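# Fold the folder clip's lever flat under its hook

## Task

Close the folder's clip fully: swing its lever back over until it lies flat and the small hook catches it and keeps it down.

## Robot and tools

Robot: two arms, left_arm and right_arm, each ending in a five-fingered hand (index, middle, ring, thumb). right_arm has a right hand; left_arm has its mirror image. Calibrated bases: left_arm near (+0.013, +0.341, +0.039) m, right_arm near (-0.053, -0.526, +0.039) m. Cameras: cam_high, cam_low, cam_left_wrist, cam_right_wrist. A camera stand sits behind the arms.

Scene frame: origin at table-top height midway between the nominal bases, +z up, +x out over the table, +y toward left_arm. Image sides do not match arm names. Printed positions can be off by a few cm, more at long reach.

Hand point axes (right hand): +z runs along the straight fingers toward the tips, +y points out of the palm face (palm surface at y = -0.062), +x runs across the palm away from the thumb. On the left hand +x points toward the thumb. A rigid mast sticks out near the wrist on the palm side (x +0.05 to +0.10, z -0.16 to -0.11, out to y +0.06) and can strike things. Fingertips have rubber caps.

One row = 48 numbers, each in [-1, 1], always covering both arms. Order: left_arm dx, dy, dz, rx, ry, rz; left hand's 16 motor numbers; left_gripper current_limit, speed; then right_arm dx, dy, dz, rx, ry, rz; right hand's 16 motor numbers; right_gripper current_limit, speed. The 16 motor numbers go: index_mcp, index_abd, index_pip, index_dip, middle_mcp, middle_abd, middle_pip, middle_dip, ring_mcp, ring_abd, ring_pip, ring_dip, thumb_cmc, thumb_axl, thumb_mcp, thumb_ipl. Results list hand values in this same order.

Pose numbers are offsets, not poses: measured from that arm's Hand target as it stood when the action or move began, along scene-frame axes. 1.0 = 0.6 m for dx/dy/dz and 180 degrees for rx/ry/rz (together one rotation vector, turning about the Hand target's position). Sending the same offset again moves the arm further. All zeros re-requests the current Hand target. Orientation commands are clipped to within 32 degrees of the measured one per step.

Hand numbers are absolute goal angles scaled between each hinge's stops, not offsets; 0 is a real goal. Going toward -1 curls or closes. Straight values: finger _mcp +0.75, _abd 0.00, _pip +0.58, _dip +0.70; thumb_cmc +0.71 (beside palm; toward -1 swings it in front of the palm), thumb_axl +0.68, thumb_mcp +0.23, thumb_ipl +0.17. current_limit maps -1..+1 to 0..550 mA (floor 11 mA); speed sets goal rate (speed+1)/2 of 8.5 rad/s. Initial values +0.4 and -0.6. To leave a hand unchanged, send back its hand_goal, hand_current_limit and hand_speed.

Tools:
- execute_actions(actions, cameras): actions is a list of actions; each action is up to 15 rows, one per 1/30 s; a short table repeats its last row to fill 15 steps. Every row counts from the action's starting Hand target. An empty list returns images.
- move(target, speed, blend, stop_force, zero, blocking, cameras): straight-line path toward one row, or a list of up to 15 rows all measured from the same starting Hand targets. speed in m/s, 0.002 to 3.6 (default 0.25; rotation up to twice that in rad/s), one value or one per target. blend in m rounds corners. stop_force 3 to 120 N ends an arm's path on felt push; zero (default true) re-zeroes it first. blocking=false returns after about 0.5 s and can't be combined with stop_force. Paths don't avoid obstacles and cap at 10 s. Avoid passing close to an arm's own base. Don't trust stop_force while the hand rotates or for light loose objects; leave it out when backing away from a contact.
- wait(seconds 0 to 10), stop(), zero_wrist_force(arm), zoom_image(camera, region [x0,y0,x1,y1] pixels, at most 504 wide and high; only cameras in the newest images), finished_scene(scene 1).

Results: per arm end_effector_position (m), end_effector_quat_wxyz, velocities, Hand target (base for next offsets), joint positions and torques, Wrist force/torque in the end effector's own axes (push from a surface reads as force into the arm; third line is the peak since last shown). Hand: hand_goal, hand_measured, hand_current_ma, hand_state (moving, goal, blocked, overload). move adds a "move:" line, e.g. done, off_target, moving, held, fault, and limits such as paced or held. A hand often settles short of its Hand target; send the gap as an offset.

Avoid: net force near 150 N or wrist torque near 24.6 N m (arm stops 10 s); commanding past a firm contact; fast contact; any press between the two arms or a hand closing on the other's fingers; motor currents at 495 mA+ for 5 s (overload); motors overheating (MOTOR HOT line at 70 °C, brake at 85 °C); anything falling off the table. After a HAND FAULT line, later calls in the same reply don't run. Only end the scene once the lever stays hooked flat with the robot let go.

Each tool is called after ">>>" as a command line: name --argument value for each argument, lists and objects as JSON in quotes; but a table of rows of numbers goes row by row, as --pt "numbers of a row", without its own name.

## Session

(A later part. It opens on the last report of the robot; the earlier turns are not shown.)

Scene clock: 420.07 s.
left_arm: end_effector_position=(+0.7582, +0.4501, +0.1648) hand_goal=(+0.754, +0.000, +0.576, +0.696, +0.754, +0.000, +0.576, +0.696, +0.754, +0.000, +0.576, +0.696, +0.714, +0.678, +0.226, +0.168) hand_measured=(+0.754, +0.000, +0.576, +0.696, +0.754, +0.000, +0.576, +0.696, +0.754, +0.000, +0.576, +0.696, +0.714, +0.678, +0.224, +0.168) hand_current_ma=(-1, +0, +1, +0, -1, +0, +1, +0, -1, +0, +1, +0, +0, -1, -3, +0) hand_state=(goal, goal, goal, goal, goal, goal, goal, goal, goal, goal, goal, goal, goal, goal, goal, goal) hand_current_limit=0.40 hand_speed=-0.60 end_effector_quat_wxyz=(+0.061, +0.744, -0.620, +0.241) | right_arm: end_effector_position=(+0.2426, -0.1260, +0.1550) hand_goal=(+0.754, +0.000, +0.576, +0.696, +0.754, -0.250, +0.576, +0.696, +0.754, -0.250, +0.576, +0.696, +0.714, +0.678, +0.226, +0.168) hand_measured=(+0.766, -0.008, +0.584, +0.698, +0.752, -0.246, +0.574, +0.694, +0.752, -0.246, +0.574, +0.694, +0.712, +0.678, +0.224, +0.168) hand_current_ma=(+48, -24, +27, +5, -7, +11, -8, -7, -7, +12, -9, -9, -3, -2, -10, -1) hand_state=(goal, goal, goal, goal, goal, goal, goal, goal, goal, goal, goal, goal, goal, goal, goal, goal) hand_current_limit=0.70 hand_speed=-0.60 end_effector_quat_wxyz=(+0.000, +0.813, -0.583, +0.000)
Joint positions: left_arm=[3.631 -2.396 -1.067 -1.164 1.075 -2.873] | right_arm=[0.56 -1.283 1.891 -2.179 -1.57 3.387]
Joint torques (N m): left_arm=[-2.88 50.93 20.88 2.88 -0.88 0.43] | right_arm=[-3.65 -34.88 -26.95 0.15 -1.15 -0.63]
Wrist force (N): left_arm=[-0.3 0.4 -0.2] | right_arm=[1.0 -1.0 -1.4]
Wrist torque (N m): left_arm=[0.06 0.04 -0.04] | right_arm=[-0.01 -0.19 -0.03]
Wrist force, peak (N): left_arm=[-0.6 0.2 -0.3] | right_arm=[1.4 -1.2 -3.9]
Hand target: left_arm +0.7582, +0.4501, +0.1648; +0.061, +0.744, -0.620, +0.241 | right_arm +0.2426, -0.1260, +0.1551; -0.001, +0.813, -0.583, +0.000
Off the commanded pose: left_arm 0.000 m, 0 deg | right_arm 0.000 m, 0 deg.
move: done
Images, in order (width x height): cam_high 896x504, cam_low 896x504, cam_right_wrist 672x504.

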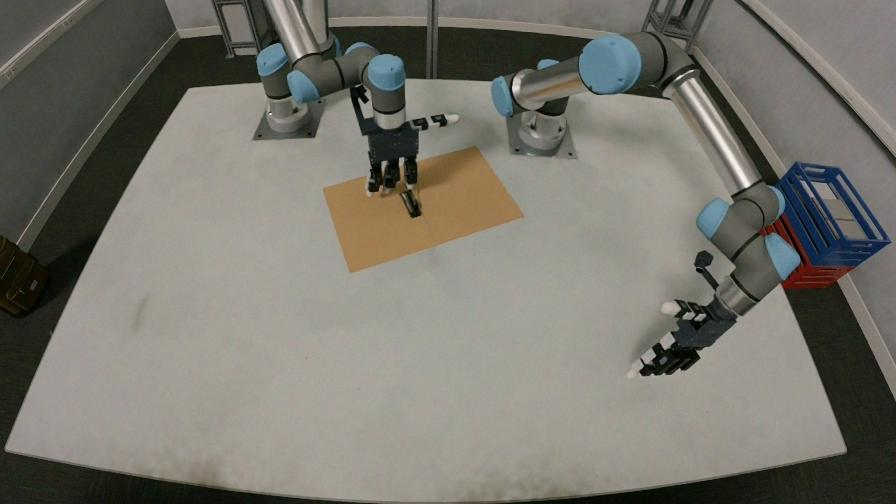

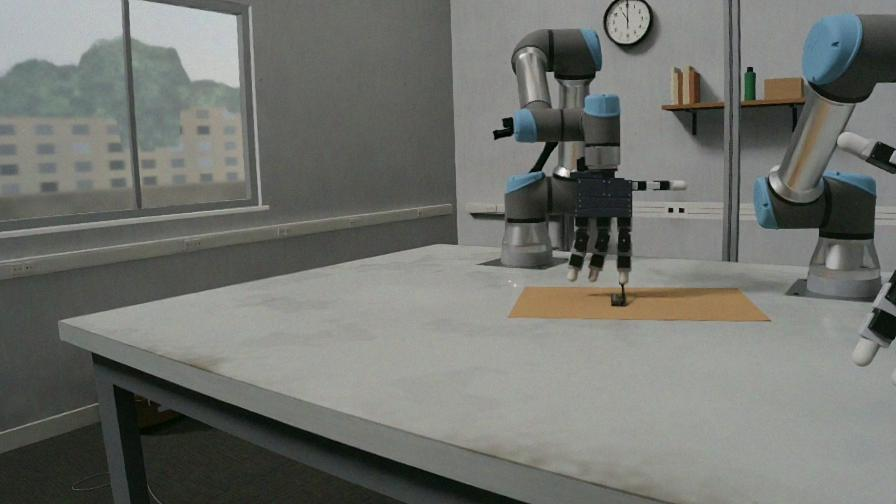

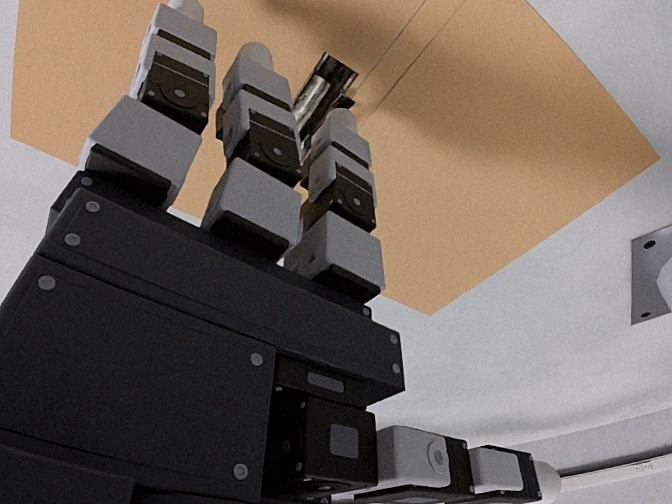

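>>> move --target '[0,0,0,0,0,0,0.754,0,0.576,0.696,0.754,0,0.576,0.696,0.754,0,0.576,0.696,0.714,0.678,0.226,0.168,0.4,-0.6,-0.0053,-0.0053,-0.07,0,0,0,0.754,0,0.576,0.696,0.754,-0.25,0.576,0.696,0.754,-0.25,0.576,0.696,0.714,0.678,0.226,0.168,0.7,-0.6]' --speed 0.01 --stop_force 25 --zero false --cameras '["cam_high", "cam_low", "cam_right_wrist"]'

>>> zoom_image --camera "cam_high" --region '[380, 145, 450, 225]'

>>> zoom_image --camera "cam_low" --region '[580, 230, 670, 320]'

>>> zoom_image --camera "cam_right_wrist" --region '[290, 0, 430, 130]'

Scene clock: 435.97 s.
left_arm: end_effector_position=(+0.7582, +0.4501, +0.1648) hand_goal=(+0.754, +0.000, +0.576, +0.696, +0.754, +0.000, +0.576, +0.696, +0.754, +0.000, +0.576, +0.696, +0.714, +0.678, +0.226, +0.168) hand_measured=(+0.754, +0.000, +0.576, +0.696, +0.754, +0.000, +0.576, +0.696, +0.754, +0.000, +0.576, +0.696, +0.714, +0.678, +0.224, +0.168) hand_current_ma=(-1, +0, +1, +0, -1, +0, +1, +0, -1, +0, +1, +0, +0, -1, -3, +0) hand_state=(goal, goal, goal, goal, goal, goal, goal, goal, goal, goal, goal, goal, goal, goal, goal, goal) hand_current_limit=0.40 hand_speed=-0.60 end_effector_quat_wxyz=(+0.061, +0.744, -0.620, +0.241) | right_arm: end_effector_position=(+0.2410, -0.1276, +0.1335) hand_goal=(+0.754, +0.000, +0.576, +0.696, +0.754, -0.250, +0.576, +0.696, +0.754, -0.250, +0.576, +0.696, +0.714, +0.678, +0.226, +0.168) hand_measured=(+0.756, -0.008, +0.578, +0.698, +0.752, -0.246, +0.574, +0.694, +0.752, -0.246, +0.574, +0.694, +0.712, +0.678, +0.224, +0.168) hand_current_ma=(+4, -25, +9, +3, -6, +11, -8, -7, -7, +12, -9, -9, -3, -2, -10, -1) hand_state=(goal, goal, goal, goal, goal, goal, goal, goal, goal, goal, goal, goal, goal, goal, goal, goal) hand_current_limit=0.70 hand_speed=-0.60 end_effector_quat_wxyz=(-0.001, +0.813, -0.583, +0.000)
Joint positions: left_arm=[3.631 -2.396 -1.067 -1.164 1.075 -2.873] | right_arm=[0.559 -1.256 1.921 -2.237 -1.57 3.386]
Joint torques (N m): left_arm=[-4.06 52.1 19.78 2.84 -1.04 0.29] | right_arm=[-6.85 -28.66 -17.72 2.44 -1.97 -0.35]
Wrist force (N): left_arm=[-0.1 0.2 0.1] | right_arm=[0.7 -0.7 -25.2]
Wrist torque (N m): left_arm=[0.02 0.02 -0.01] | right_arm=[1.78 -0.77 0.04]
Wrist force, peak (N): left_arm=[-0.2 0.7 -0.2] | right_arm=[0.4 -0.7 -31.6]
Hand target: left_arm +0.7582, +0.4501, +0.1648; +0.061, +0.744, -0.620, +0.241 | right_arm +0.2410, -0.1276, +0.1335; -0.001, +0.813, -0.583, +0.000 (not the last commanded pose)
Off the commanded pose: left_arm 0.000 m, 0 deg | right_arm 0.021 m, 0 deg.
move: contact (right_arm)
Images, in order (width x height): cam_high 896x504, cam_low 896x504, cam_right_wrist 672x504.

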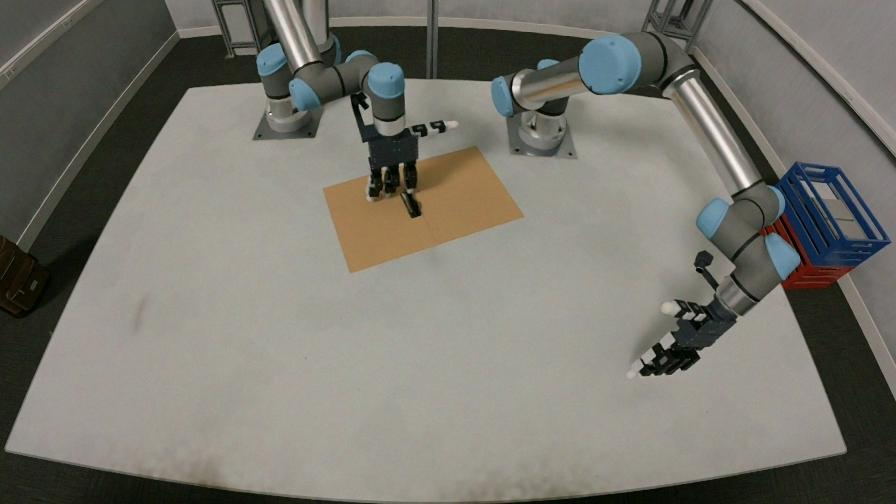

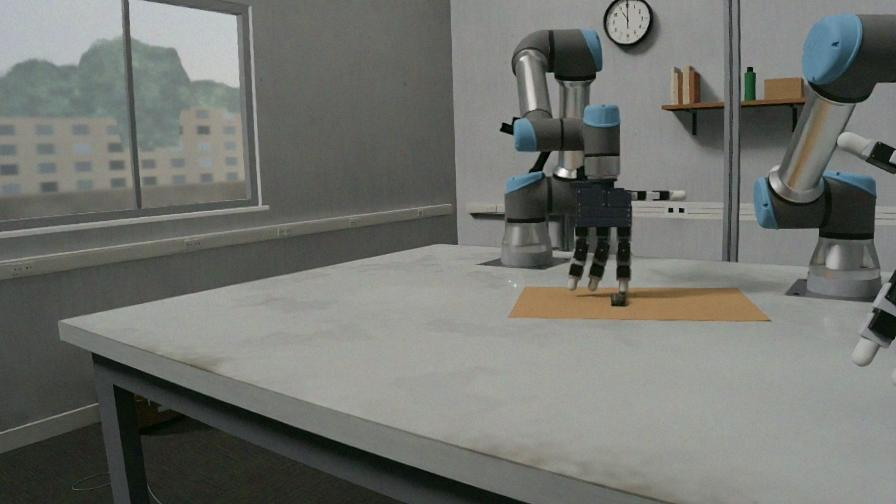

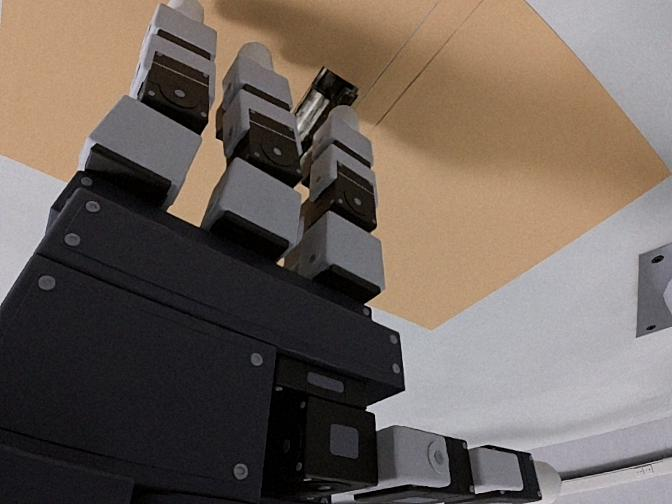

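Scaled by 6.300 from the camera's 896x504 image, which has a finer 1280x720 frame.

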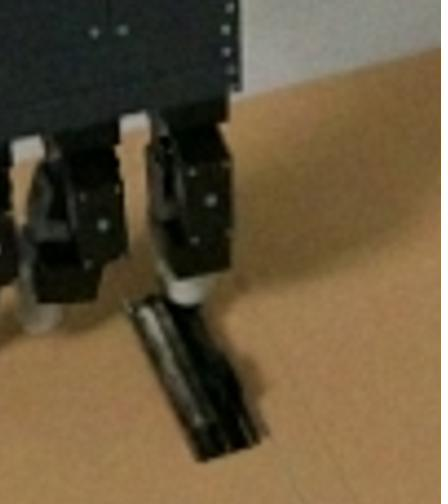

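Scaled by 5.600 from the camera's 896x504 image, which has a finer 1280x720 frame.

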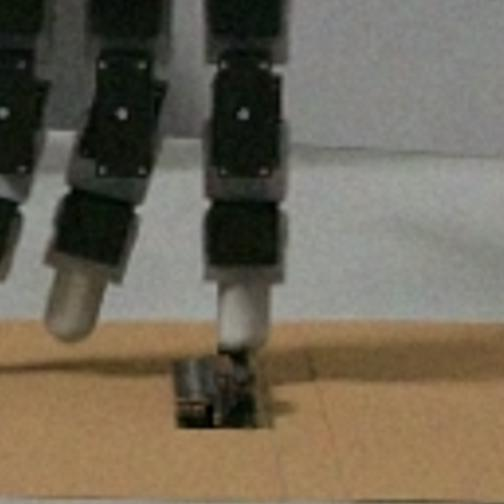

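Scaled by 3.600 from the camera's 672x504 image, which has a finer 960x720 frame.

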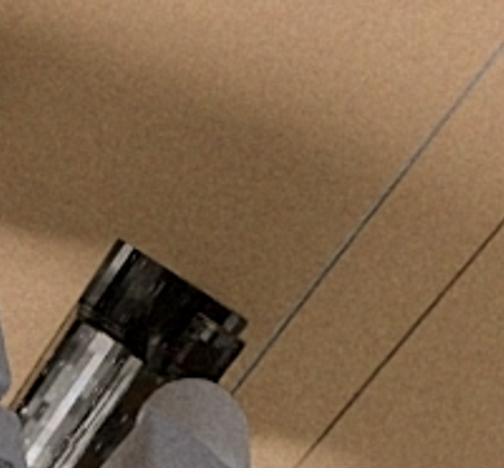

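>>> move --pt "0 0 0 0 0 0 0.754 0 0.576 0.696 0.754 0 0.576 0.696 0.754 0 0.576 0.696 0.714 0.678 0.226 0.168 0.4 -0.6 0 0 0.03 0 0 0 0.754 0 0.576 0.696 0.754 -0.25 0.576 0.696 0.754 -0.25 0.576 0.696 0.714 0.678 0.226 0.168 0.7 -0.6" --pt "0 0 0 0 0 0 0.754 0 0.576 0.696 0.754 0 0.576 0.696 0.754 0 0.576 0.696 0.714 0.678 0.226 0.168 0.4 -0.6 0.08 0.03 0.1 0 0 0 0.754 0 0.576 0.696 0.754 -0.25 0.576 0.696 0.754 -0.25 0.576 0.696 0.714 0.678 0.226 0.168 0.7 -0.6" --speed '[0.03, 0.1]' --blend 0.005 --cameras '["cam_high", "cam_low", "cam_right_wrist"]'

>>> zoom_image --camera "cam_high" --region '[380, 145, 450, 225]'

>>> zoom_image --camera "cam_low" --region '[580, 230, 670, 320]'

>>> zoom_image --camera "cam_right_wrist" --region '[290, 0, 430, 130]'

Scene clock: 445.83 s.
left_arm: end_effector_position=(+0.7582, +0.4501, +0.1648) hand_goal=(+0.754, +0.000, +0.576, +0.696, +0.754, +0.000, +0.576, +0.696, +0.754, +0.000, +0.576, +0.696, +0.714, +0.678, +0.226, +0.168) hand_measured=(+0.754, +0.000, +0.576, +0.696, +0.754, +0.000, +0.576, +0.696, +0.754, +0.000, +0.576, +0.696, +0.714, +0.678, +0.224, +0.168) hand_current_ma=(-1, +0, +1, +0, -1, +0, +1, +0, -1, +0, +1, +0, +0, -1, -3, +0) hand_state=(goal, goal, goal, goal, goal, goal, goal, goal, goal, goal, goal, goal, goal, goal, goal, goal) hand_current_limit=0.40 hand_speed=-0.60 end_effector_quat_wxyz=(+0.061, +0.744, -0.620, +0.241) | right_arm: end_effector_position=(+0.2891, -0.1097, +0.1934) hand_goal=(+0.754, +0.000, +0.576, +0.696, +0.754, -0.250, +0.576, +0.696, +0.754, -0.250, +0.576, +0.696, +0.714, +0.678, +0.226, +0.168) hand_measured=(+0.754, -0.002, +0.578, +0.698, +0.752, -0.246, +0.574, +0.694, +0.752, -0.246, +0.574, +0.694, +0.712, +0.678, +0.224, +0.168) hand_current_ma=(+2, -8, +8, +3, -6, +11, -8, -7, -7, +12, -9, -9, -3, -2, -10, -1) hand_state=(goal, goal, goal, goal, goal, goal, goal, goal, goal, goal, goal, goal, goal, goal, goal, goal) hand_current_limit=0.70 hand_speed=-0.60 end_effector_quat_wxyz=(-0.001, +0.813, -0.583, +0.000)
Joint positions: left_arm=[3.631 -2.396 -1.067 -1.164 1.075 -2.873] | right_arm=[0.54 -1.237 1.713 -2.048 -1.57 3.368]
Joint torques (N m): left_arm=[-1.77 53.8 20.43 2.9 -0.72 0.54] | right_arm=[12.7 -45.33 -21.44 -3.56 0.52 0.31]
Wrist force (N): left_arm=[-0.4 0.3 0.0] | right_arm=[0.6 -0.5 0.3]
Wrist torque (N m): left_arm=[0.04 0.05 -0.05] | right_arm=[-0.22 -0.25 0.00]
Wrist force, peak (N): left_arm=[-0.4 0.5 -0.2] | right_arm=[0.7 -0.6 -25.5]
Hand target: left_arm +0.7582, +0.4501, +0.1648; +0.061, +0.744, -0.620, +0.241 | right_arm +0.2890, -0.1096, +0.1935; -0.001, +0.813, -0.583, +0.000
Off the commanded pose: left_arm 0.000 m, 0 deg | right_arm 0.000 m, 0 deg.
move: done
Images, in order (width x height): cam_high 896x504, cam_low 896x504, cam_right_wrist 672x504.

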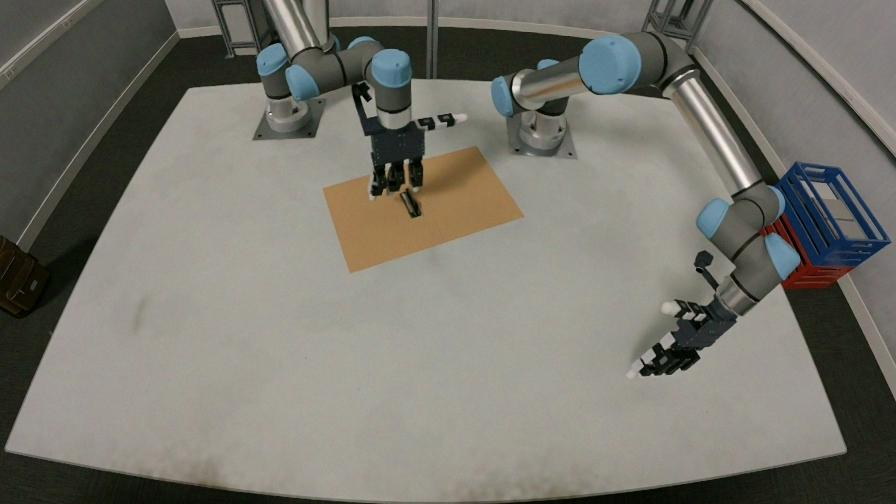

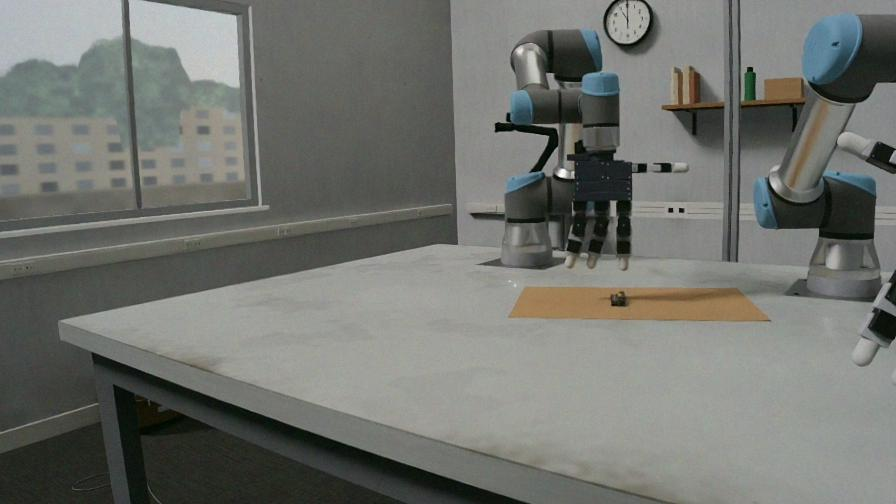

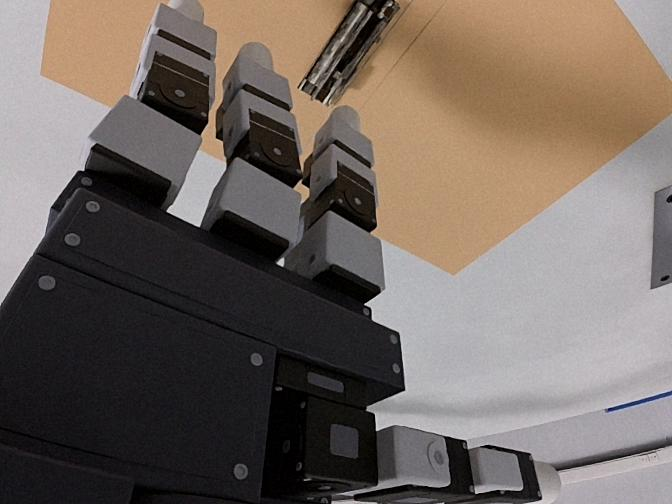

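Scaled by 6.300 from the camera's 896x504 image, which has a finer 1280x720 frame.

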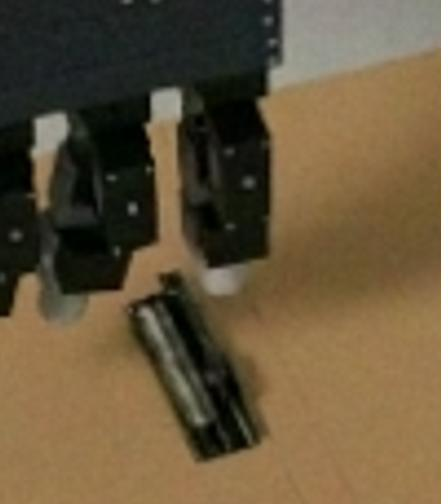

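Scaled by 5.600 from the camera's 896x504 image, which has a finer 1280x720 frame.

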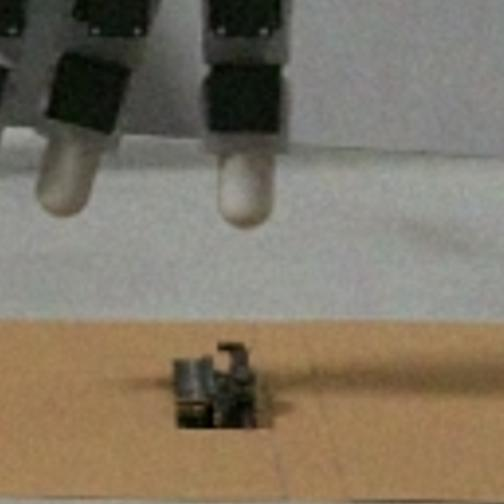

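Scaled by 3.600 from the camera's 672x504 image, which has a finer 960x720 frame.

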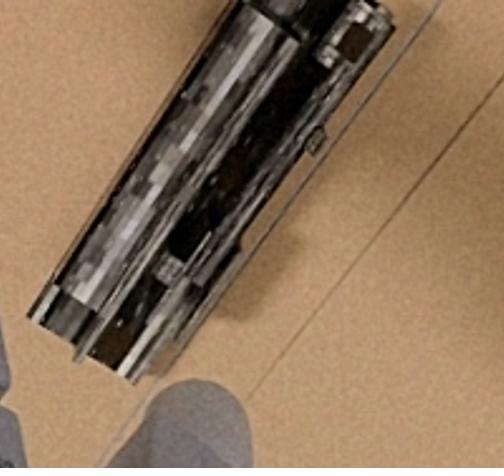

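>>> zoom_image --camera "cam_right_wrist" --region '[335, 0, 405, 60]'

>>> zoom_image --camera "cam_low" --region '[605, 285, 635, 310]'

Scaled by 7.200 from the camera's 672x504 image, which has a finer 960x720 frame.

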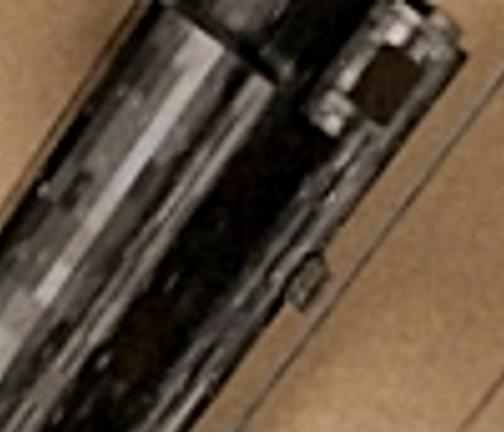

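Scaled by 16.800 from the camera's 896x504 image, which has a finer 1280x720 frame.

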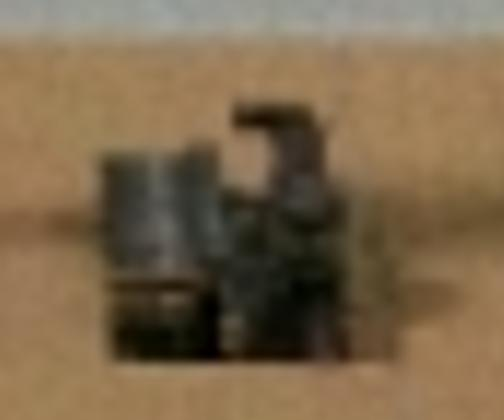

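>>> move --target '[0,0,0,0,0,0,0.754,0,0.576,0.696,0.754,0,0.576,0.696,0.754,0,0.576,0.696,0.714,0.678,0.226,0.168,0.4,-0.6,-0.0693,-0.0263,-0.0658,0,0,0,0.754,0,0.576,0.696,0.754,-0.25,0.576,0.696,0.754,-0.25,0.576,0.696,0.714,0.678,0.226,0.168,0.7,-0.6]' --speed 0.1

>>> move --target '[0,0,0,0,0,0,0.754,0,0.576,0.696,0.754,0,0.576,0.696,0.754,0,0.576,0.696,0.714,0.678,0.226,0.168,0.4,-0.6,0,0,-0.065,0,0,0,0.754,0,0.576,0.696,0.754,-0.25,0.576,0.696,0.754,-0.25,0.576,0.696,0.714,0.678,0.226,0.168,0.7,-0.6]' --speed 0.01 --stop_force 4

>>> move --target '[0,0,0,0,0,0,0.754,0,0.576,0.696,0.754,0,0.576,0.696,0.754,0,0.576,0.696,0.714,0.678,0.226,0.168,0.4,-0.6,0,0,-0.04,0,0,0,0.754,0,0.576,0.696,0.754,-0.25,0.576,0.696,0.754,-0.25,0.576,0.696,0.714,0.678,0.226,0.168,0.7,-0.6]' --speed 0.008 --stop_force 45 --cameras '["cam_high", "cam_low", "cam_right_wrist"]'

Scene clock: 468.33 s.
left_arm: end_effector_position=(+0.7582, +0.4501, +0.1648) hand_goal=(+0.754, +0.000, +0.576, +0.696, +0.754, +0.000, +0.576, +0.696, +0.754, +0.000, +0.576, +0.696, +0.714, +0.678, +0.226, +0.168) hand_measured=(+0.754, +0.000, +0.576, +0.696, +0.754, +0.000, +0.576, +0.696, +0.754, +0.000, +0.576, +0.696, +0.714, +0.678, +0.224, +0.168) hand_current_ma=(-1, +0, +1, +0, -1, +0, +1, +0, -1, +0, +1, +0, +0, -1, -3, +0) hand_state=(goal, goal, goal, goal, goal, goal, goal, goal, goal, goal, goal, goal, goal, goal, goal, goal) hand_current_limit=0.40 hand_speed=-0.60 end_effector_quat_wxyz=(+0.061, +0.744, -0.620, +0.241) | right_arm: end_effector_position=(+0.2474, -0.1254, +0.1541) hand_goal=(+0.754, +0.000, +0.576, +0.696, +0.754, -0.250, +0.576, +0.696, +0.754, -0.250, +0.576, +0.696, +0.714, +0.678, +0.226, +0.168) hand_measured=(+0.754, -0.002, +0.578, +0.698, +0.752, -0.246, +0.574, +0.694, +0.752, -0.246, +0.574, +0.694, +0.712, +0.678, +0.224, +0.168) hand_current_ma=(+1, -8, +7, +3, -6, +11, -8, -7, -7, +12, -9, -9, -3, -2, -10, -1) hand_state=(goal, goal, goal, goal, goal, goal, goal, goal, goal, goal, goal, goal, goal, goal, goal, goal) hand_current_limit=0.70 hand_speed=-0.60 end_effector_quat_wxyz=(-0.001, +0.813, -0.583, +0.000)
Joint positions: left_arm=[3.631 -2.396 -1.067 -1.164 1.075 -2.873] | right_arm=[0.556 -1.274 1.881 -2.179 -1.571 3.383]
Joint torques (N m): left_arm=[-2.69 52.97 20.43 2.76 -0.93 0.57] | right_arm=[-11.15 -22.83 -21.93 -0.88 -0.38 -1.07]
Wrist force (N): left_arm=[0.0 0.1 0.0] | right_arm=[0.4 -0.2 0.0]
Wrist torque (N m): left_arm=[0.01 0.00 -0.01] | right_arm=[-0.15 -0.22 -0.09]
Wrist force, peak (N): left_arm=[-0.6 0.1 -0.2] | right_arm=[0.4 -1.5 -0.2]
Hand target: left_arm +0.7582, +0.4501, +0.1648; +0.061, +0.744, -0.620, +0.241 | right_arm +0.2475, -0.1254, +0.1540; -0.001, +0.813, -0.583, +0.000
Off the commanded pose: left_arm 0.000 m, 0 deg | right_arm 0.000 m, 0 deg.
move: done

Scene clock: 471.03 s.
left_arm: end_effector_position=(+0.7582, +0.4501, +0.1648) hand_goal=(+0.754, +0.000, +0.576, +0.696, +0.754, +0.000, +0.576, +0.696, +0.754, +0.000, +0.576, +0.696, +0.714, +0.678, +0.226, +0.168) hand_measured=(+0.754, +0.000, +0.576, +0.696, +0.754, +0.000, +0.576, +0.696, +0.754, +0.000, +0.576, +0.696, +0.714, +0.678, +0.224, +0.168) hand_current_ma=(-1, +0, +1, +0, -1, +0, +1, +0, -1, +0, +1, +0, +0, -1, -3, +0) hand_state=(goal, goal, goal, goal, goal, goal, goal, goal, goal, goal, goal, goal, goal, goal, goal, goal) hand_current_limit=0.40 hand_speed=-0.60 end_effector_quat_wxyz=(+0.061, +0.744, -0.620, +0.241) | right_arm: end_effector_position=(+0.2475, -0.1254, +0.1376) hand_goal=(+0.754, +0.000, +0.576, +0.696, +0.754, -0.250, +0.576, +0.696, +0.754, -0.250, +0.576, +0.696, +0.714, +0.678, +0.226, +0.168) hand_measured=(+0.750, -0.004, +0.576, +0.698, +0.752, -0.246, +0.574, +0.694, +0.752, -0.246, +0.574, +0.694, +0.712, +0.678, +0.224, +0.168) hand_current_ma=(-11, -12, +0, +3, -6, +11, -8, -7, -7, +12, -9, -9, -3, -2, -10, -1) hand_state=(goal, goal, goal, goal, goal, goal, goal, goal, goal, goal, goal, goal, goal, goal, goal, goal) hand_current_limit=0.70 hand_speed=-0.60 end_effector_quat_wxyz=(-0.001, +0.813, -0.583, +0.000)
Joint positions: left_arm=[3.631 -2.396 -1.067 -1.164 1.075 -2.873] | right_arm=[0.556 -1.25 1.899 -2.221 -1.57 3.383]
Joint torques (N m): left_arm=[-3.66 53.79 20.21 2.86 -0.99 0.34] | right_arm=[-10.59 -42.83 -27.85 -0.07 2.22 -1.12]
Wrist force (N): left_arm=[0.0 0.2 -0.1] | right_arm=[1.0 -0.2 -2.3]
Wrist torque (N m): left_arm=[0.03 0.01 0.00] | right_arm=[-0.02 -0.24 -0.05]
Wrist force, peak (N): left_arm=[-0.5 0.3 0.1] | right_arm=[0.8 -0.2 -5.7]
Hand target: left_arm +0.7582, +0.4501, +0.1648; +0.061, +0.744, -0.620, +0.241 | right_arm +0.2475, -0.1254, +0.1376; -0.001, +0.813, -0.583, +0.000 (not the last commanded pose)
Off the commanded pose: left_arm 0.000 m, 0 deg | right_arm 0.023 m, 0 deg.
move: contact (right_arm)

Scene clock: 472.77 s.
left_arm: end_effector_position=(+0.7582, +0.4501, +0.1648) hand_goal=(+0.754, +0.000, +0.576, +0.696, +0.754, +0.000, +0.576, +0.696, +0.754, +0.000, +0.576, +0.696, +0.714, +0.678, +0.226, +0.168) hand_measured=(+0.754, +0.000, +0.576, +0.696, +0.754, +0.000, +0.576, +0.696, +0.754, +0.000, +0.576, +0.696, +0.714, +0.678, +0.224, +0.168) hand_current_ma=(-1, +0, +1, +0, -1, +0, +1, +0, -1, +0, +1, +0, +0, -1, -3, +0) hand_state=(goal, goal, goal, goal, goal, goal, goal, goal, goal, goal, goal, goal, goal, goal, goal, goal) hand_current_limit=0.40 hand_speed=-0.60 end_effector_quat_wxyz=(+0.061, +0.744, -0.620, +0.241) | right_arm: end_effector_position=(+0.2476, -0.1253, +0.1325) hand_goal=(+0.754, +0.000, +0.576, +0.696, +0.754, -0.250, +0.576, +0.696, +0.754, -0.250, +0.576, +0.696, +0.714, +0.678, +0.226, +0.168) hand_measured=(+0.732, -0.012, +0.566, +0.698, +0.752, -0.246, +0.574, +0.694, +0.752, -0.246, +0.574, +0.694, +0.712, +0.678, +0.224, +0.168) hand_current_ma=(-96, -41, -35, +4, -6, +11, -8, -7, -7, +12, -9, -9, -3, -2, -10, -1) hand_state=(blocked, goal, goal, goal, goal, goal, goal, goal, goal, goal, goal, goal, goal, goal, goal, goal) hand_current_limit=0.70 hand_speed=-0.60 end_effector_quat_wxyz=(-0.001, +0.813, -0.583, +0.000)
Joint positions: left_arm=[3.631 -2.396 -1.067 -1.164 1.075 -2.873] | right_arm=[0.556 -1.242 1.905 -2.235 -1.57 3.383]
Joint torques (N m): left_arm=[-3.9 52.65 19.22 2.95 -0.89 0.69] | right_arm=[-9.36 -17.47 -8.89 4.19 -0.39 -1.03]
Wrist force (N): left_arm=[-0.1 0.1 0.2] | right_arm=[0.6 -0.7 -47.0]
Wrist torque (N m): left_arm=[0.00 0.02 -0.01] | right_arm=[3.34 -1.22 -0.09]
Wrist force, peak (N): left_arm=[-0.6 0.0 -0.3] | right_arm=[0.6 -1.2 -52.5]
Hand target: left_arm +0.7582, +0.4501, +0.1648; +0.061, +0.744, -0.620, +0.241 | right_arm +0.2476, -0.1253, +0.1325; -0.001, +0.813, -0.583, +0.000 (not the last commanded pose)
Off the commanded pose: left_arm 0.000 m, 0 deg | right_arm 0.019 m, 0 deg.
move: contact (right_arm)
Images, in order (width x height): cam_high 896x504, cam_low 896x504, cam_right_wrist 672x504.

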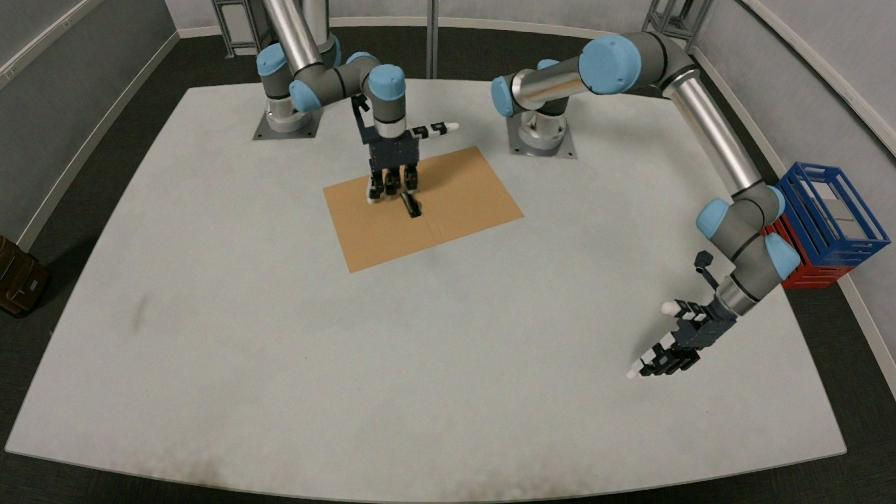

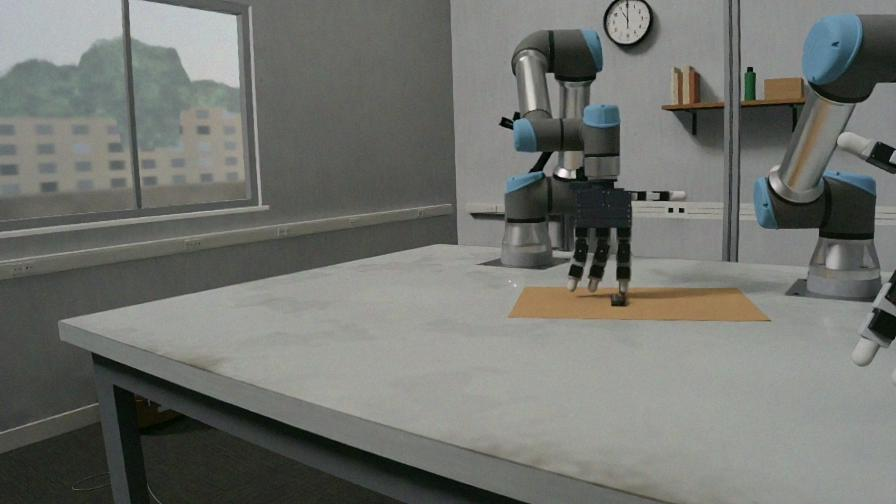

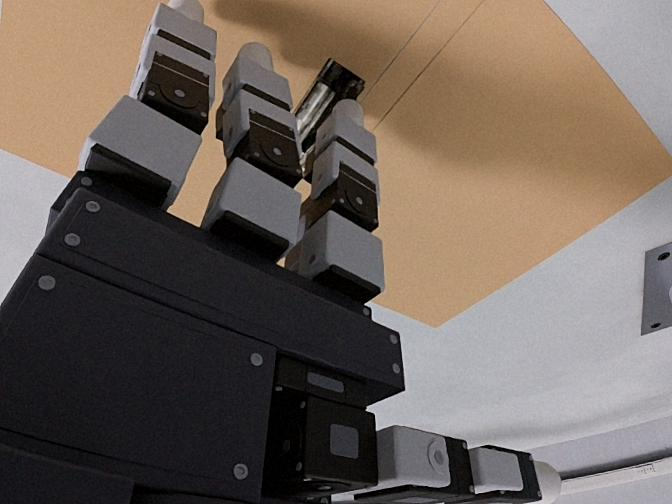

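>>> move --target '[0,0,0,0,0,0,0.754,0,0.576,0.696,0.754,0,0.576,0.696,0.754,0,0.576,0.696,0.714,0.678,0.226,0.168,0.4,-0.6,0,0,0.03,0,0,0,0.754,0,0.576,0.696,0.754,-0.25,0.576,0.696,0.754,-0.25,0.576,0.696,0.714,0.678,0.226,0.168,0.7,-0.6]' --speed 0.03

>>> move --target '[0,0,0,0,0,0,0.754,0,0.576,0.696,0.754,0,0.576,0.696,0.754,0,0.576,0.696,0.714,0.678,0.226,0.168,0.4,-0.6,0,0,-0.065,0,0,0,0.754,0,0.576,0.696,0.754,-0.25,0.576,0.696,0.754,-0.25,0.576,0.696,0.714,0.678,0.226,0.168,0.7,-0.6]' --speed 0.01 --stop_force 4

>>> move --pt "0 0 0 0 0 0 0.754 0 0.576 0.696 0.754 0 0.576 0.696 0.754 0 0.576 0.696 0.714 0.678 0.226 0.168 0.4 -0.6 0 0 0.03 0 0 0 0.754 0 0.576 0.696 0.754 -0.25 0.576 0.696 0.754 -0.25 0.576 0.696 0.714 0.678 0.226 0.168 0.7 -0.6" --pt "0 0 0 0 0 0 0.754 0 0.576 0.696 0.754 0 0.576 0.696 0.754 0 0.576 0.696 0.714 0.678 0.226 0.168 0.4 -0.6 0.0693 0.0263 0.07 0 0 0 0.754 0 0.576 0.696 0.754 -0.25 0.576 0.696 0.754 -0.25 0.576 0.696 0.714 0.678 0.226 0.168 0.7 -0.6" --speed '[0.04, 0.1]' --blend 0.005 --cameras '["cam_high", "cam_low", "cam_right_wrist"]'

>>> zoom_image --camera "cam_low" --region '[605, 285, 635, 310]'

>>> zoom_image --camera "cam_right_wrist" --region '[335, 0, 405, 60]'

Scene clock: 490.47 s.
left_arm: end_effector_position=(+0.7582, +0.4501, +0.1648) hand_goal=(+0.754, +0.000, +0.576, +0.696, +0.754, +0.000, +0.576, +0.696, +0.754, +0.000, +0.576, +0.696, +0.714, +0.678, +0.226, +0.168) hand_measured=(+0.754, +0.000, +0.576, +0.696, +0.754, +0.000, +0.576, +0.696, +0.754, +0.000, +0.576, +0.696, +0.714, +0.678, +0.224, +0.168) hand_current_ma=(-1, +0, +1, +0, -1, +0, +1, +0, -1, +0, +1, +0, +0, -1, -3, +0) hand_state=(goal, goal, goal, goal, goal, goal, goal, goal, goal, goal, goal, goal, goal, goal, goal, goal) hand_current_limit=0.40 hand_speed=-0.60 end_effector_quat_wxyz=(+0.061, +0.744, -0.620, +0.241) | right_arm: end_effector_position=(+0.2476, -0.1253, +0.1507) hand_goal=(+0.754, +0.000, +0.576, +0.696, +0.754, -0.250, +0.576, +0.696, +0.754, -0.250, +0.576, +0.696, +0.714, +0.678, +0.226, +0.168) hand_measured=(+0.750, -0.002, +0.572, +0.696, +0.752, -0.246, +0.574, +0.694, +0.752, -0.246, +0.574, +0.694, +0.712, +0.678, +0.224, +0.168) hand_current_ma=(-17, -8, -11, +2, -6, +11, -8, -7, -7, +12, -9, -9, -3, -2, -10, -1) hand_state=(goal, goal, goal, goal, goal, goal, goal, goal, goal, goal, goal, goal, goal, goal, goal, goal) hand_current_limit=0.70 hand_speed=-0.60 end_effector_quat_wxyz=(-0.001, +0.813, -0.583, +0.000) end_effector_velocity=(+0.001, +0.001, -0.001) end_effector_angular_velocity=(+0.001, -0.002, +0.000)
Joint positions: left_arm=[3.631 -2.396 -1.067 -1.164 1.075 -2.873] | right_arm=[0.556 -1.269 1.885 -2.189 -1.57 3.383]
Joint velocities: left_arm=[within noise] | right_arm=[0 0.003 0 -0.005 0 0.001]
Joint torques (N m): left_arm=[-4.67 53.32 20.35 2.93 -0.9 0.3] | right_arm=[-9.33 -23.3 -11.85 -4.45 -0.34 -0.87]
Wrist force (N): left_arm=[-0.2 -0.2 -0.1] | right_arm=[0.7 -0.2 0.2]
Wrist torque (N m): left_arm=[-0.01 0.03 -0.02] | right_arm=[-0.17 -0.26 -0.07]
Wrist force, peak (N): left_arm=[-0.4 0.6 0.1] | right_arm=[0.7 -0.6 -47.6]
Hand target: left_arm +0.7582, +0.4501, +0.1648; +0.061, +0.744, -0.620, +0.241 | right_arm +0.2476, -0.1253, +0.1505; -0.001, +0.813, -0.583, +0.000
Off the commanded pose: left_arm 0.000 m, 0 deg | right_arm 0.000 m, 0 deg.
move: done

Scene clock: 493.03 s.
left_arm: end_effector_position=(+0.7582, +0.4501, +0.1648) hand_goal=(+0.754, +0.000, +0.576, +0.696, +0.754, +0.000, +0.576, +0.696, +0.754, +0.000, +0.576, +0.696, +0.714, +0.678, +0.226, +0.168) hand_measured=(+0.754, +0.000, +0.576, +0.696, +0.754, +0.000, +0.576, +0.696, +0.754, +0.000, +0.576, +0.696, +0.714, +0.678, +0.224, +0.168) hand_current_ma=(-1, +0, +1, +0, -1, +0, +1, +0, -1, +0, +1, +0, +0, -1, -3, +0) hand_state=(goal, goal, goal, goal, goal, goal, goal, goal, goal, goal, goal, goal, goal, goal, goal, goal) hand_current_limit=0.40 hand_speed=-0.60 end_effector_quat_wxyz=(+0.061, +0.744, -0.620, +0.241) | right_arm: end_effector_position=(+0.2476, -0.1253, +0.1353) hand_goal=(+0.754, +0.000, +0.576, +0.696, +0.754, -0.250, +0.576, +0.696, +0.754, -0.250, +0.576, +0.696, +0.714, +0.678, +0.226, +0.168) hand_measured=(+0.736, -0.004, +0.566, +0.694, +0.752, -0.246, +0.574, +0.694, +0.752, -0.246, +0.574, +0.694, +0.712, +0.678, +0.224, +0.168) hand_current_ma=(-74, -13, -37, -9, -6, +11, -8, -7, -7, +12, -9, -9, -3, -2, -10, -1) hand_state=(goal, goal, goal, goal, goal, goal, goal, goal, goal, goal, goal, goal, goal, goal, goal, goal) hand_current_limit=0.70 hand_speed=-0.60 end_effector_quat_wxyz=(-0.001, +0.813, -0.583, +0.000)
Joint positions: left_arm=[3.631 -2.396 -1.067 -1.164 1.075 -2.873] | right_arm=[0.556 -1.246 1.902 -2.228 -1.57 3.383]
Joint torques (N m): left_arm=[-3.4 54.08 18.82 2.84 -1.07 0.67] | right_arm=[-10.38 -40.27 -26.35 -0.01 2.22 -0.76]
Wrist force (N): left_arm=[-0.1 0.0 0.1] | right_arm=[1.4 0.2 -4.8]
Wrist torque (N m): left_arm=[0.00 0.02 -0.01] | right_arm=[0.11 -0.36 -0.03]
Wrist force, peak (N): left_arm=[-0.2 0.5 0.3] | right_arm=[1.3 0.3 -9.5]
Hand target: left_arm +0.7582, +0.4501, +0.1648; +0.061, +0.744, -0.620, +0.241 | right_arm +0.2476, -0.1253, +0.1353; -0.001, +0.813, -0.583, +0.000 (not the last commanded pose)
Off the commanded pose: left_arm 0.000 m, 0 deg | right_arm 0.024 m, 0 deg.
move: contact (right_arm)

Scene clock: 494.43 s.
left_arm: end_effector_position=(+0.7582, +0.4501, +0.1648) hand_goal=(+0.754, +0.000, +0.576, +0.696, +0.754, +0.000, +0.576, +0.696, +0.754, +0.000, +0.576, +0.696, +0.714, +0.678, +0.226, +0.168) hand_measured=(+0.754, +0.000, +0.576, +0.696, +0.754, +0.000, +0.576, +0.696, +0.754, +0.000, +0.576, +0.696, +0.714, +0.678, +0.224, +0.168) hand_current_ma=(-1, +0, +1, +0, -1, +0, +1, +0, -1, +0, +1, +0, +0, -1, -3, +0) hand_state=(goal, goal, goal, goal, goal, goal, goal, goal, goal, goal, goal, goal, goal, goal, goal, goal) hand_current_limit=0.40 hand_speed=-0.60 end_effector_quat_wxyz=(+0.061, +0.744, -0.620, +0.241) | right_arm: end_effector_position=(+0.2892, -0.1096, +0.1772) hand_goal=(+0.754, +0.000, +0.576, +0.696, +0.754, -0.250, +0.576, +0.696, +0.754, -0.250, +0.576, +0.696, +0.714, +0.678, +0.226, +0.168) hand_measured=(+0.750, -0.002, +0.574, +0.694, +0.752, -0.246, +0.574, +0.694, +0.752, -0.246, +0.574, +0.694, +0.712, +0.678, +0.224, +0.168) hand_current_ma=(-11, -8, -10, -8, -6, +11, -8, -7, -7, +12, -9, -9, -3, -2, -10, -1) hand_state=(goal, goal, goal, goal, goal, goal, goal, goal, goal, goal, goal, goal, goal, goal, goal, goal) hand_current_limit=0.70 hand_speed=-0.60 end_effector_quat_wxyz=(-0.001, +0.813, -0.583, +0.000)
Joint positions: left_arm=[3.631 -2.396 -1.067 -1.164 1.075 -2.873] | right_arm=[0.54 -1.218 1.734 -2.087 -1.57 3.368]
Joint torques (N m): left_arm=[-4.38 54.2 19.44 3.02 -0.85 0.51] | right_arm=[13.89 -46.76 -20.99 -3.86 0.52 0.57]
Wrist force (N): left_arm=[-0.4 0.1 -0.3] | right_arm=[0.7 -0.7 0.5]
Wrist torque (N m): left_arm=[0.03 0.04 -0.04] | right_arm=[-0.26 -0.27 0.00]
Wrist force, peak (N): left_arm=[-0.6 0.2 0.0] | right_arm=[1.1 0.0 -4.3]
Hand target: left_arm +0.7582, +0.4501, +0.1648; +0.061, +0.744, -0.620, +0.241 | right_arm +0.2892, -0.1095, +0.1773; -0.001, +0.813, -0.583, +0.000
Off the commanded pose: left_arm 0.000 m, 0 deg | right_arm 0.000 m, 0 deg.
move: done
Images, in order (width x height): cam_high 896x504, cam_low 896x504, cam_right_wrist 672x504.

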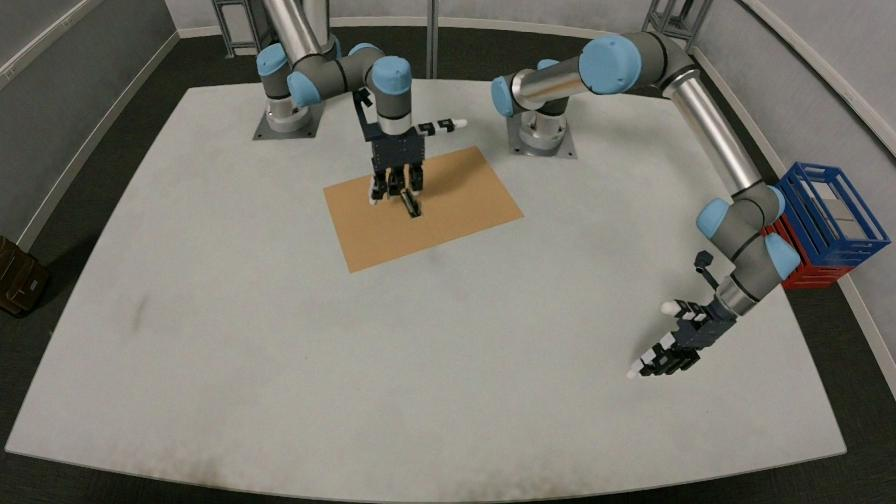

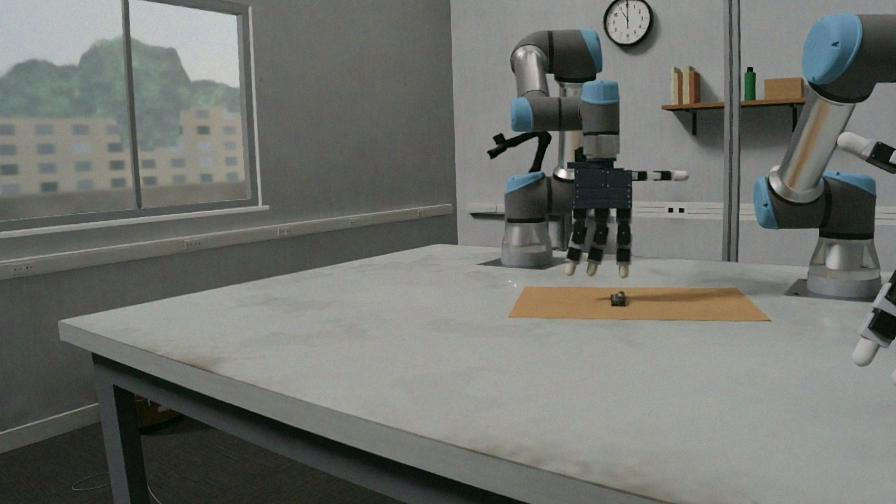

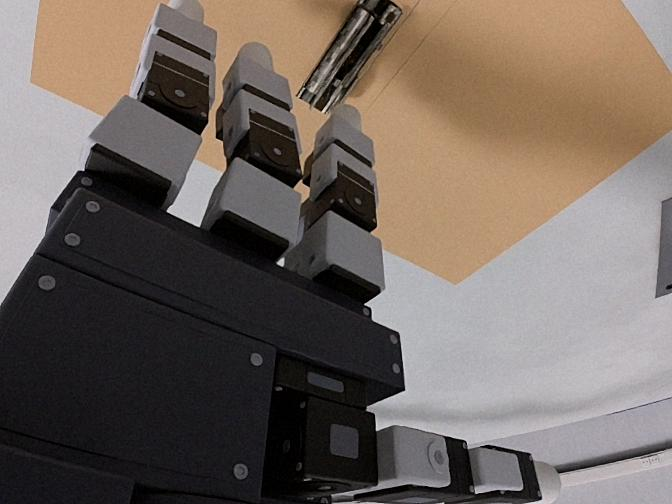

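Scaled by 16.800 from the camera's 896x504 image, which has a finer 1280x720 frame.

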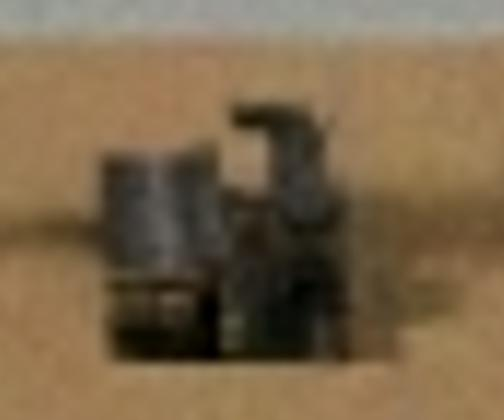

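Scaled by 7.200 from the camera's 672x504 image, which has a finer 960x720 frame.

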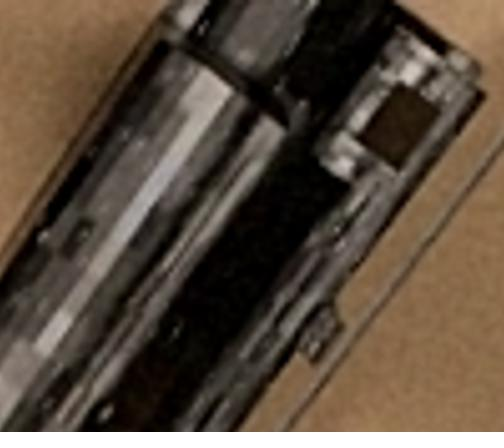

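>>> move --pt "0 0 0 0 0 0 0.754 0 0.576 0.696 0.754 0 0.576 0.696 0.754 0 0.576 0.696 0.714 0.678 0.226 0.168 0.4 -0.6 0.12 0.04 0.13 0 0 0.3 -0.342 0 -0.78 -0.174 -0.342 0 -0.78 -0.174 -0.342 0 -0.78 -0.174 0.714 0.678 0.226 0.168 0.7 -0.4" --pt "0 0 0 0 0 0 0.754 0 0.576 0.696 0.754 0 0.576 0.696 0.754 0 0.576 0.696 0.714 0.678 0.226 0.168 0.4 -0.6 0.19 0.07 0 0 0 0.5 -0.342 0 -0.78 -0.174 -0.342 0 -0.78 -0.174 -0.342 0 -0.78 -0.174 0.714 0.678 0.226 0.168 0.7 -0.4" --pt "0 0 0 0 0 0 0.754 0 0.576 0.696 0.754 0 0.576 0.696 0.754 0 0.576 0.696 0.714 0.678 0.226 0.168 0.4 -0.6 0.19 0.07 -0.13 0 0 0.5 -0.342 0 -0.78 -0.174 -0.342 0 -0.78 -0.174 -0.342 0 -0.78 -0.174 0.714 0.678 0.226 0.168 0.7 -0.4" --speed '[0.25, 0.2, 0.1]' --blend 0.01 --cameras '["cam_high", "cam_low", "cam_right_wrist"]'

Scene clock: 527.60 s.
left_arm: end_effector_position=(+0.7582, +0.4501, +0.1648) hand_goal=(+0.754, +0.000, +0.576, +0.696, +0.754, +0.000, +0.576, +0.696, +0.754, +0.000, +0.576, +0.696, +0.714, +0.678, +0.226, +0.168) hand_measured=(+0.754, +0.000, +0.576, +0.696, +0.754, +0.000, +0.576, +0.696, +0.754, +0.000, +0.576, +0.696, +0.714, +0.678, +0.224, +0.168) hand_current_ma=(-1, +0, +1, +0, -1, +0, +1, +0, -1, +0, +1, +0, +0, -1, -3, +0) hand_state=(goal, goal, goal, goal, goal, goal, goal, goal, goal, goal, goal, goal, goal, goal, goal, goal) hand_current_limit=0.40 hand_speed=-0.60 end_effector_quat_wxyz=(+0.061, +0.744, -0.620, +0.241) | right_arm: end_effector_position=(+0.4031, -0.0676, +0.0992) hand_goal=(-0.342, +0.000, -0.780, -0.174, -0.342, +0.000, -0.780, -0.174, -0.342, +0.000, -0.780, -0.174, +0.714, +0.678, +0.226, +0.168) hand_measured=(-0.326, -0.002, -0.776, -0.172, -0.328, -0.002, -0.776, -0.172, -0.326, -0.004, -0.776, -0.172, +0.712, +0.678, +0.224, +0.168) hand_current_ma=(+64, -8, +11, +7, +60, -8, +11, +7, +66, -9, +11, +8, -3, -2, -10, -1) hand_state=(goal, goal, goal, goal, goal, goal, goal, goal, goal, goal, goal, goal, goal, goal, goal, goal) hand_current_limit=0.70 hand_speed=-0.40 end_effector_quat_wxyz=(-0.001, +0.987, +0.163, -0.001)
Joint positions: left_arm=[3.631 -2.396 -1.067 -1.164 1.075 -2.873] | right_arm=[0.679 -0.905 1.459 -2.124 -1.569 1.935]
Joint torques (N m): left_arm=[-3.77 54.4 19.29 3 -0.87 0.53] | right_arm=[-13.06 -55.66 -29.55 -0.7 0.53 -1.19]
Wrist force (N): left_arm=[-0.2 0.0 0.1] | right_arm=[0.7 -0.5 0.2]
Wrist torque (N m): left_arm=[0.00 0.03 -0.03] | right_arm=[-0.06 -0.21 -0.07]
Wrist force, peak (N): left_arm=[-0.6 0.1 0.3] | right_arm=[0.9 -1.7 0.5]
Hand target: left_arm +0.7582, +0.4501, +0.1648; +0.061, +0.744, -0.620, +0.241 | right_arm +0.4032, -0.0675, +0.0993; -0.001, +0.987, +0.163, -0.001
Off the commanded pose: left_arm 0.000 m, 0 deg | right_arm 0.000 m, 0 deg.
move: done
Images, in order (width x height): cam_high 896x504, cam_low 896x504, cam_right_wrist 672x504.

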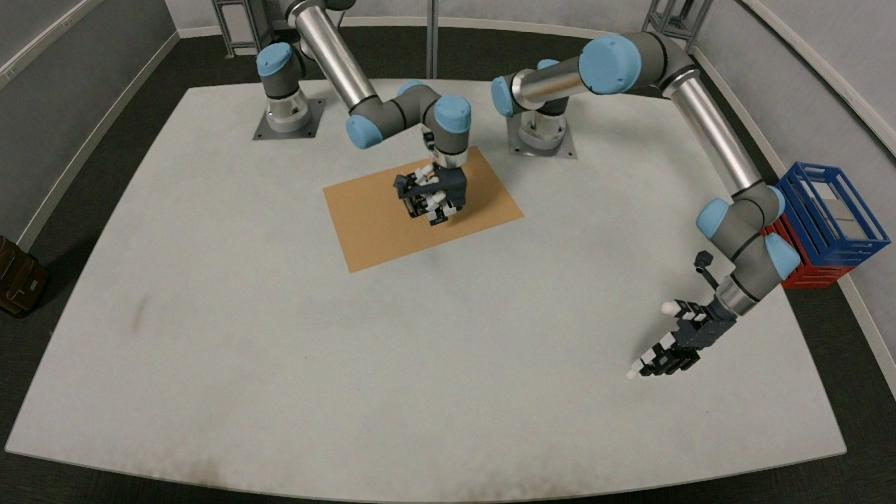

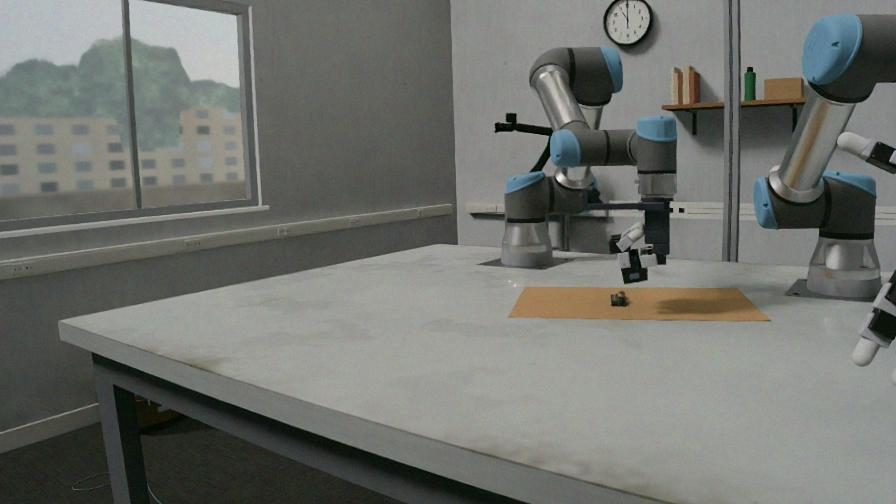

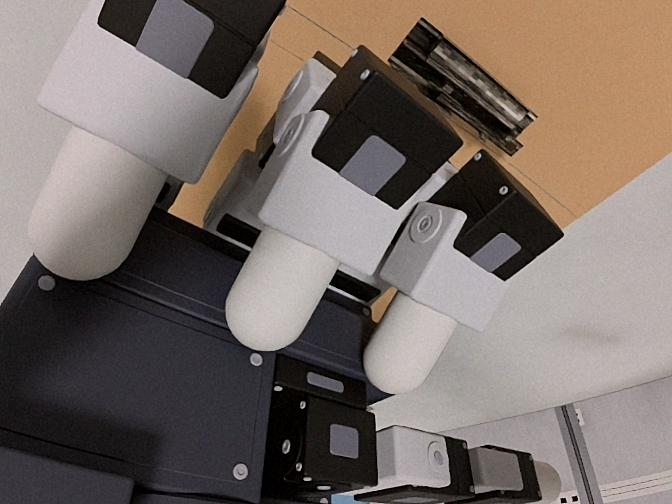

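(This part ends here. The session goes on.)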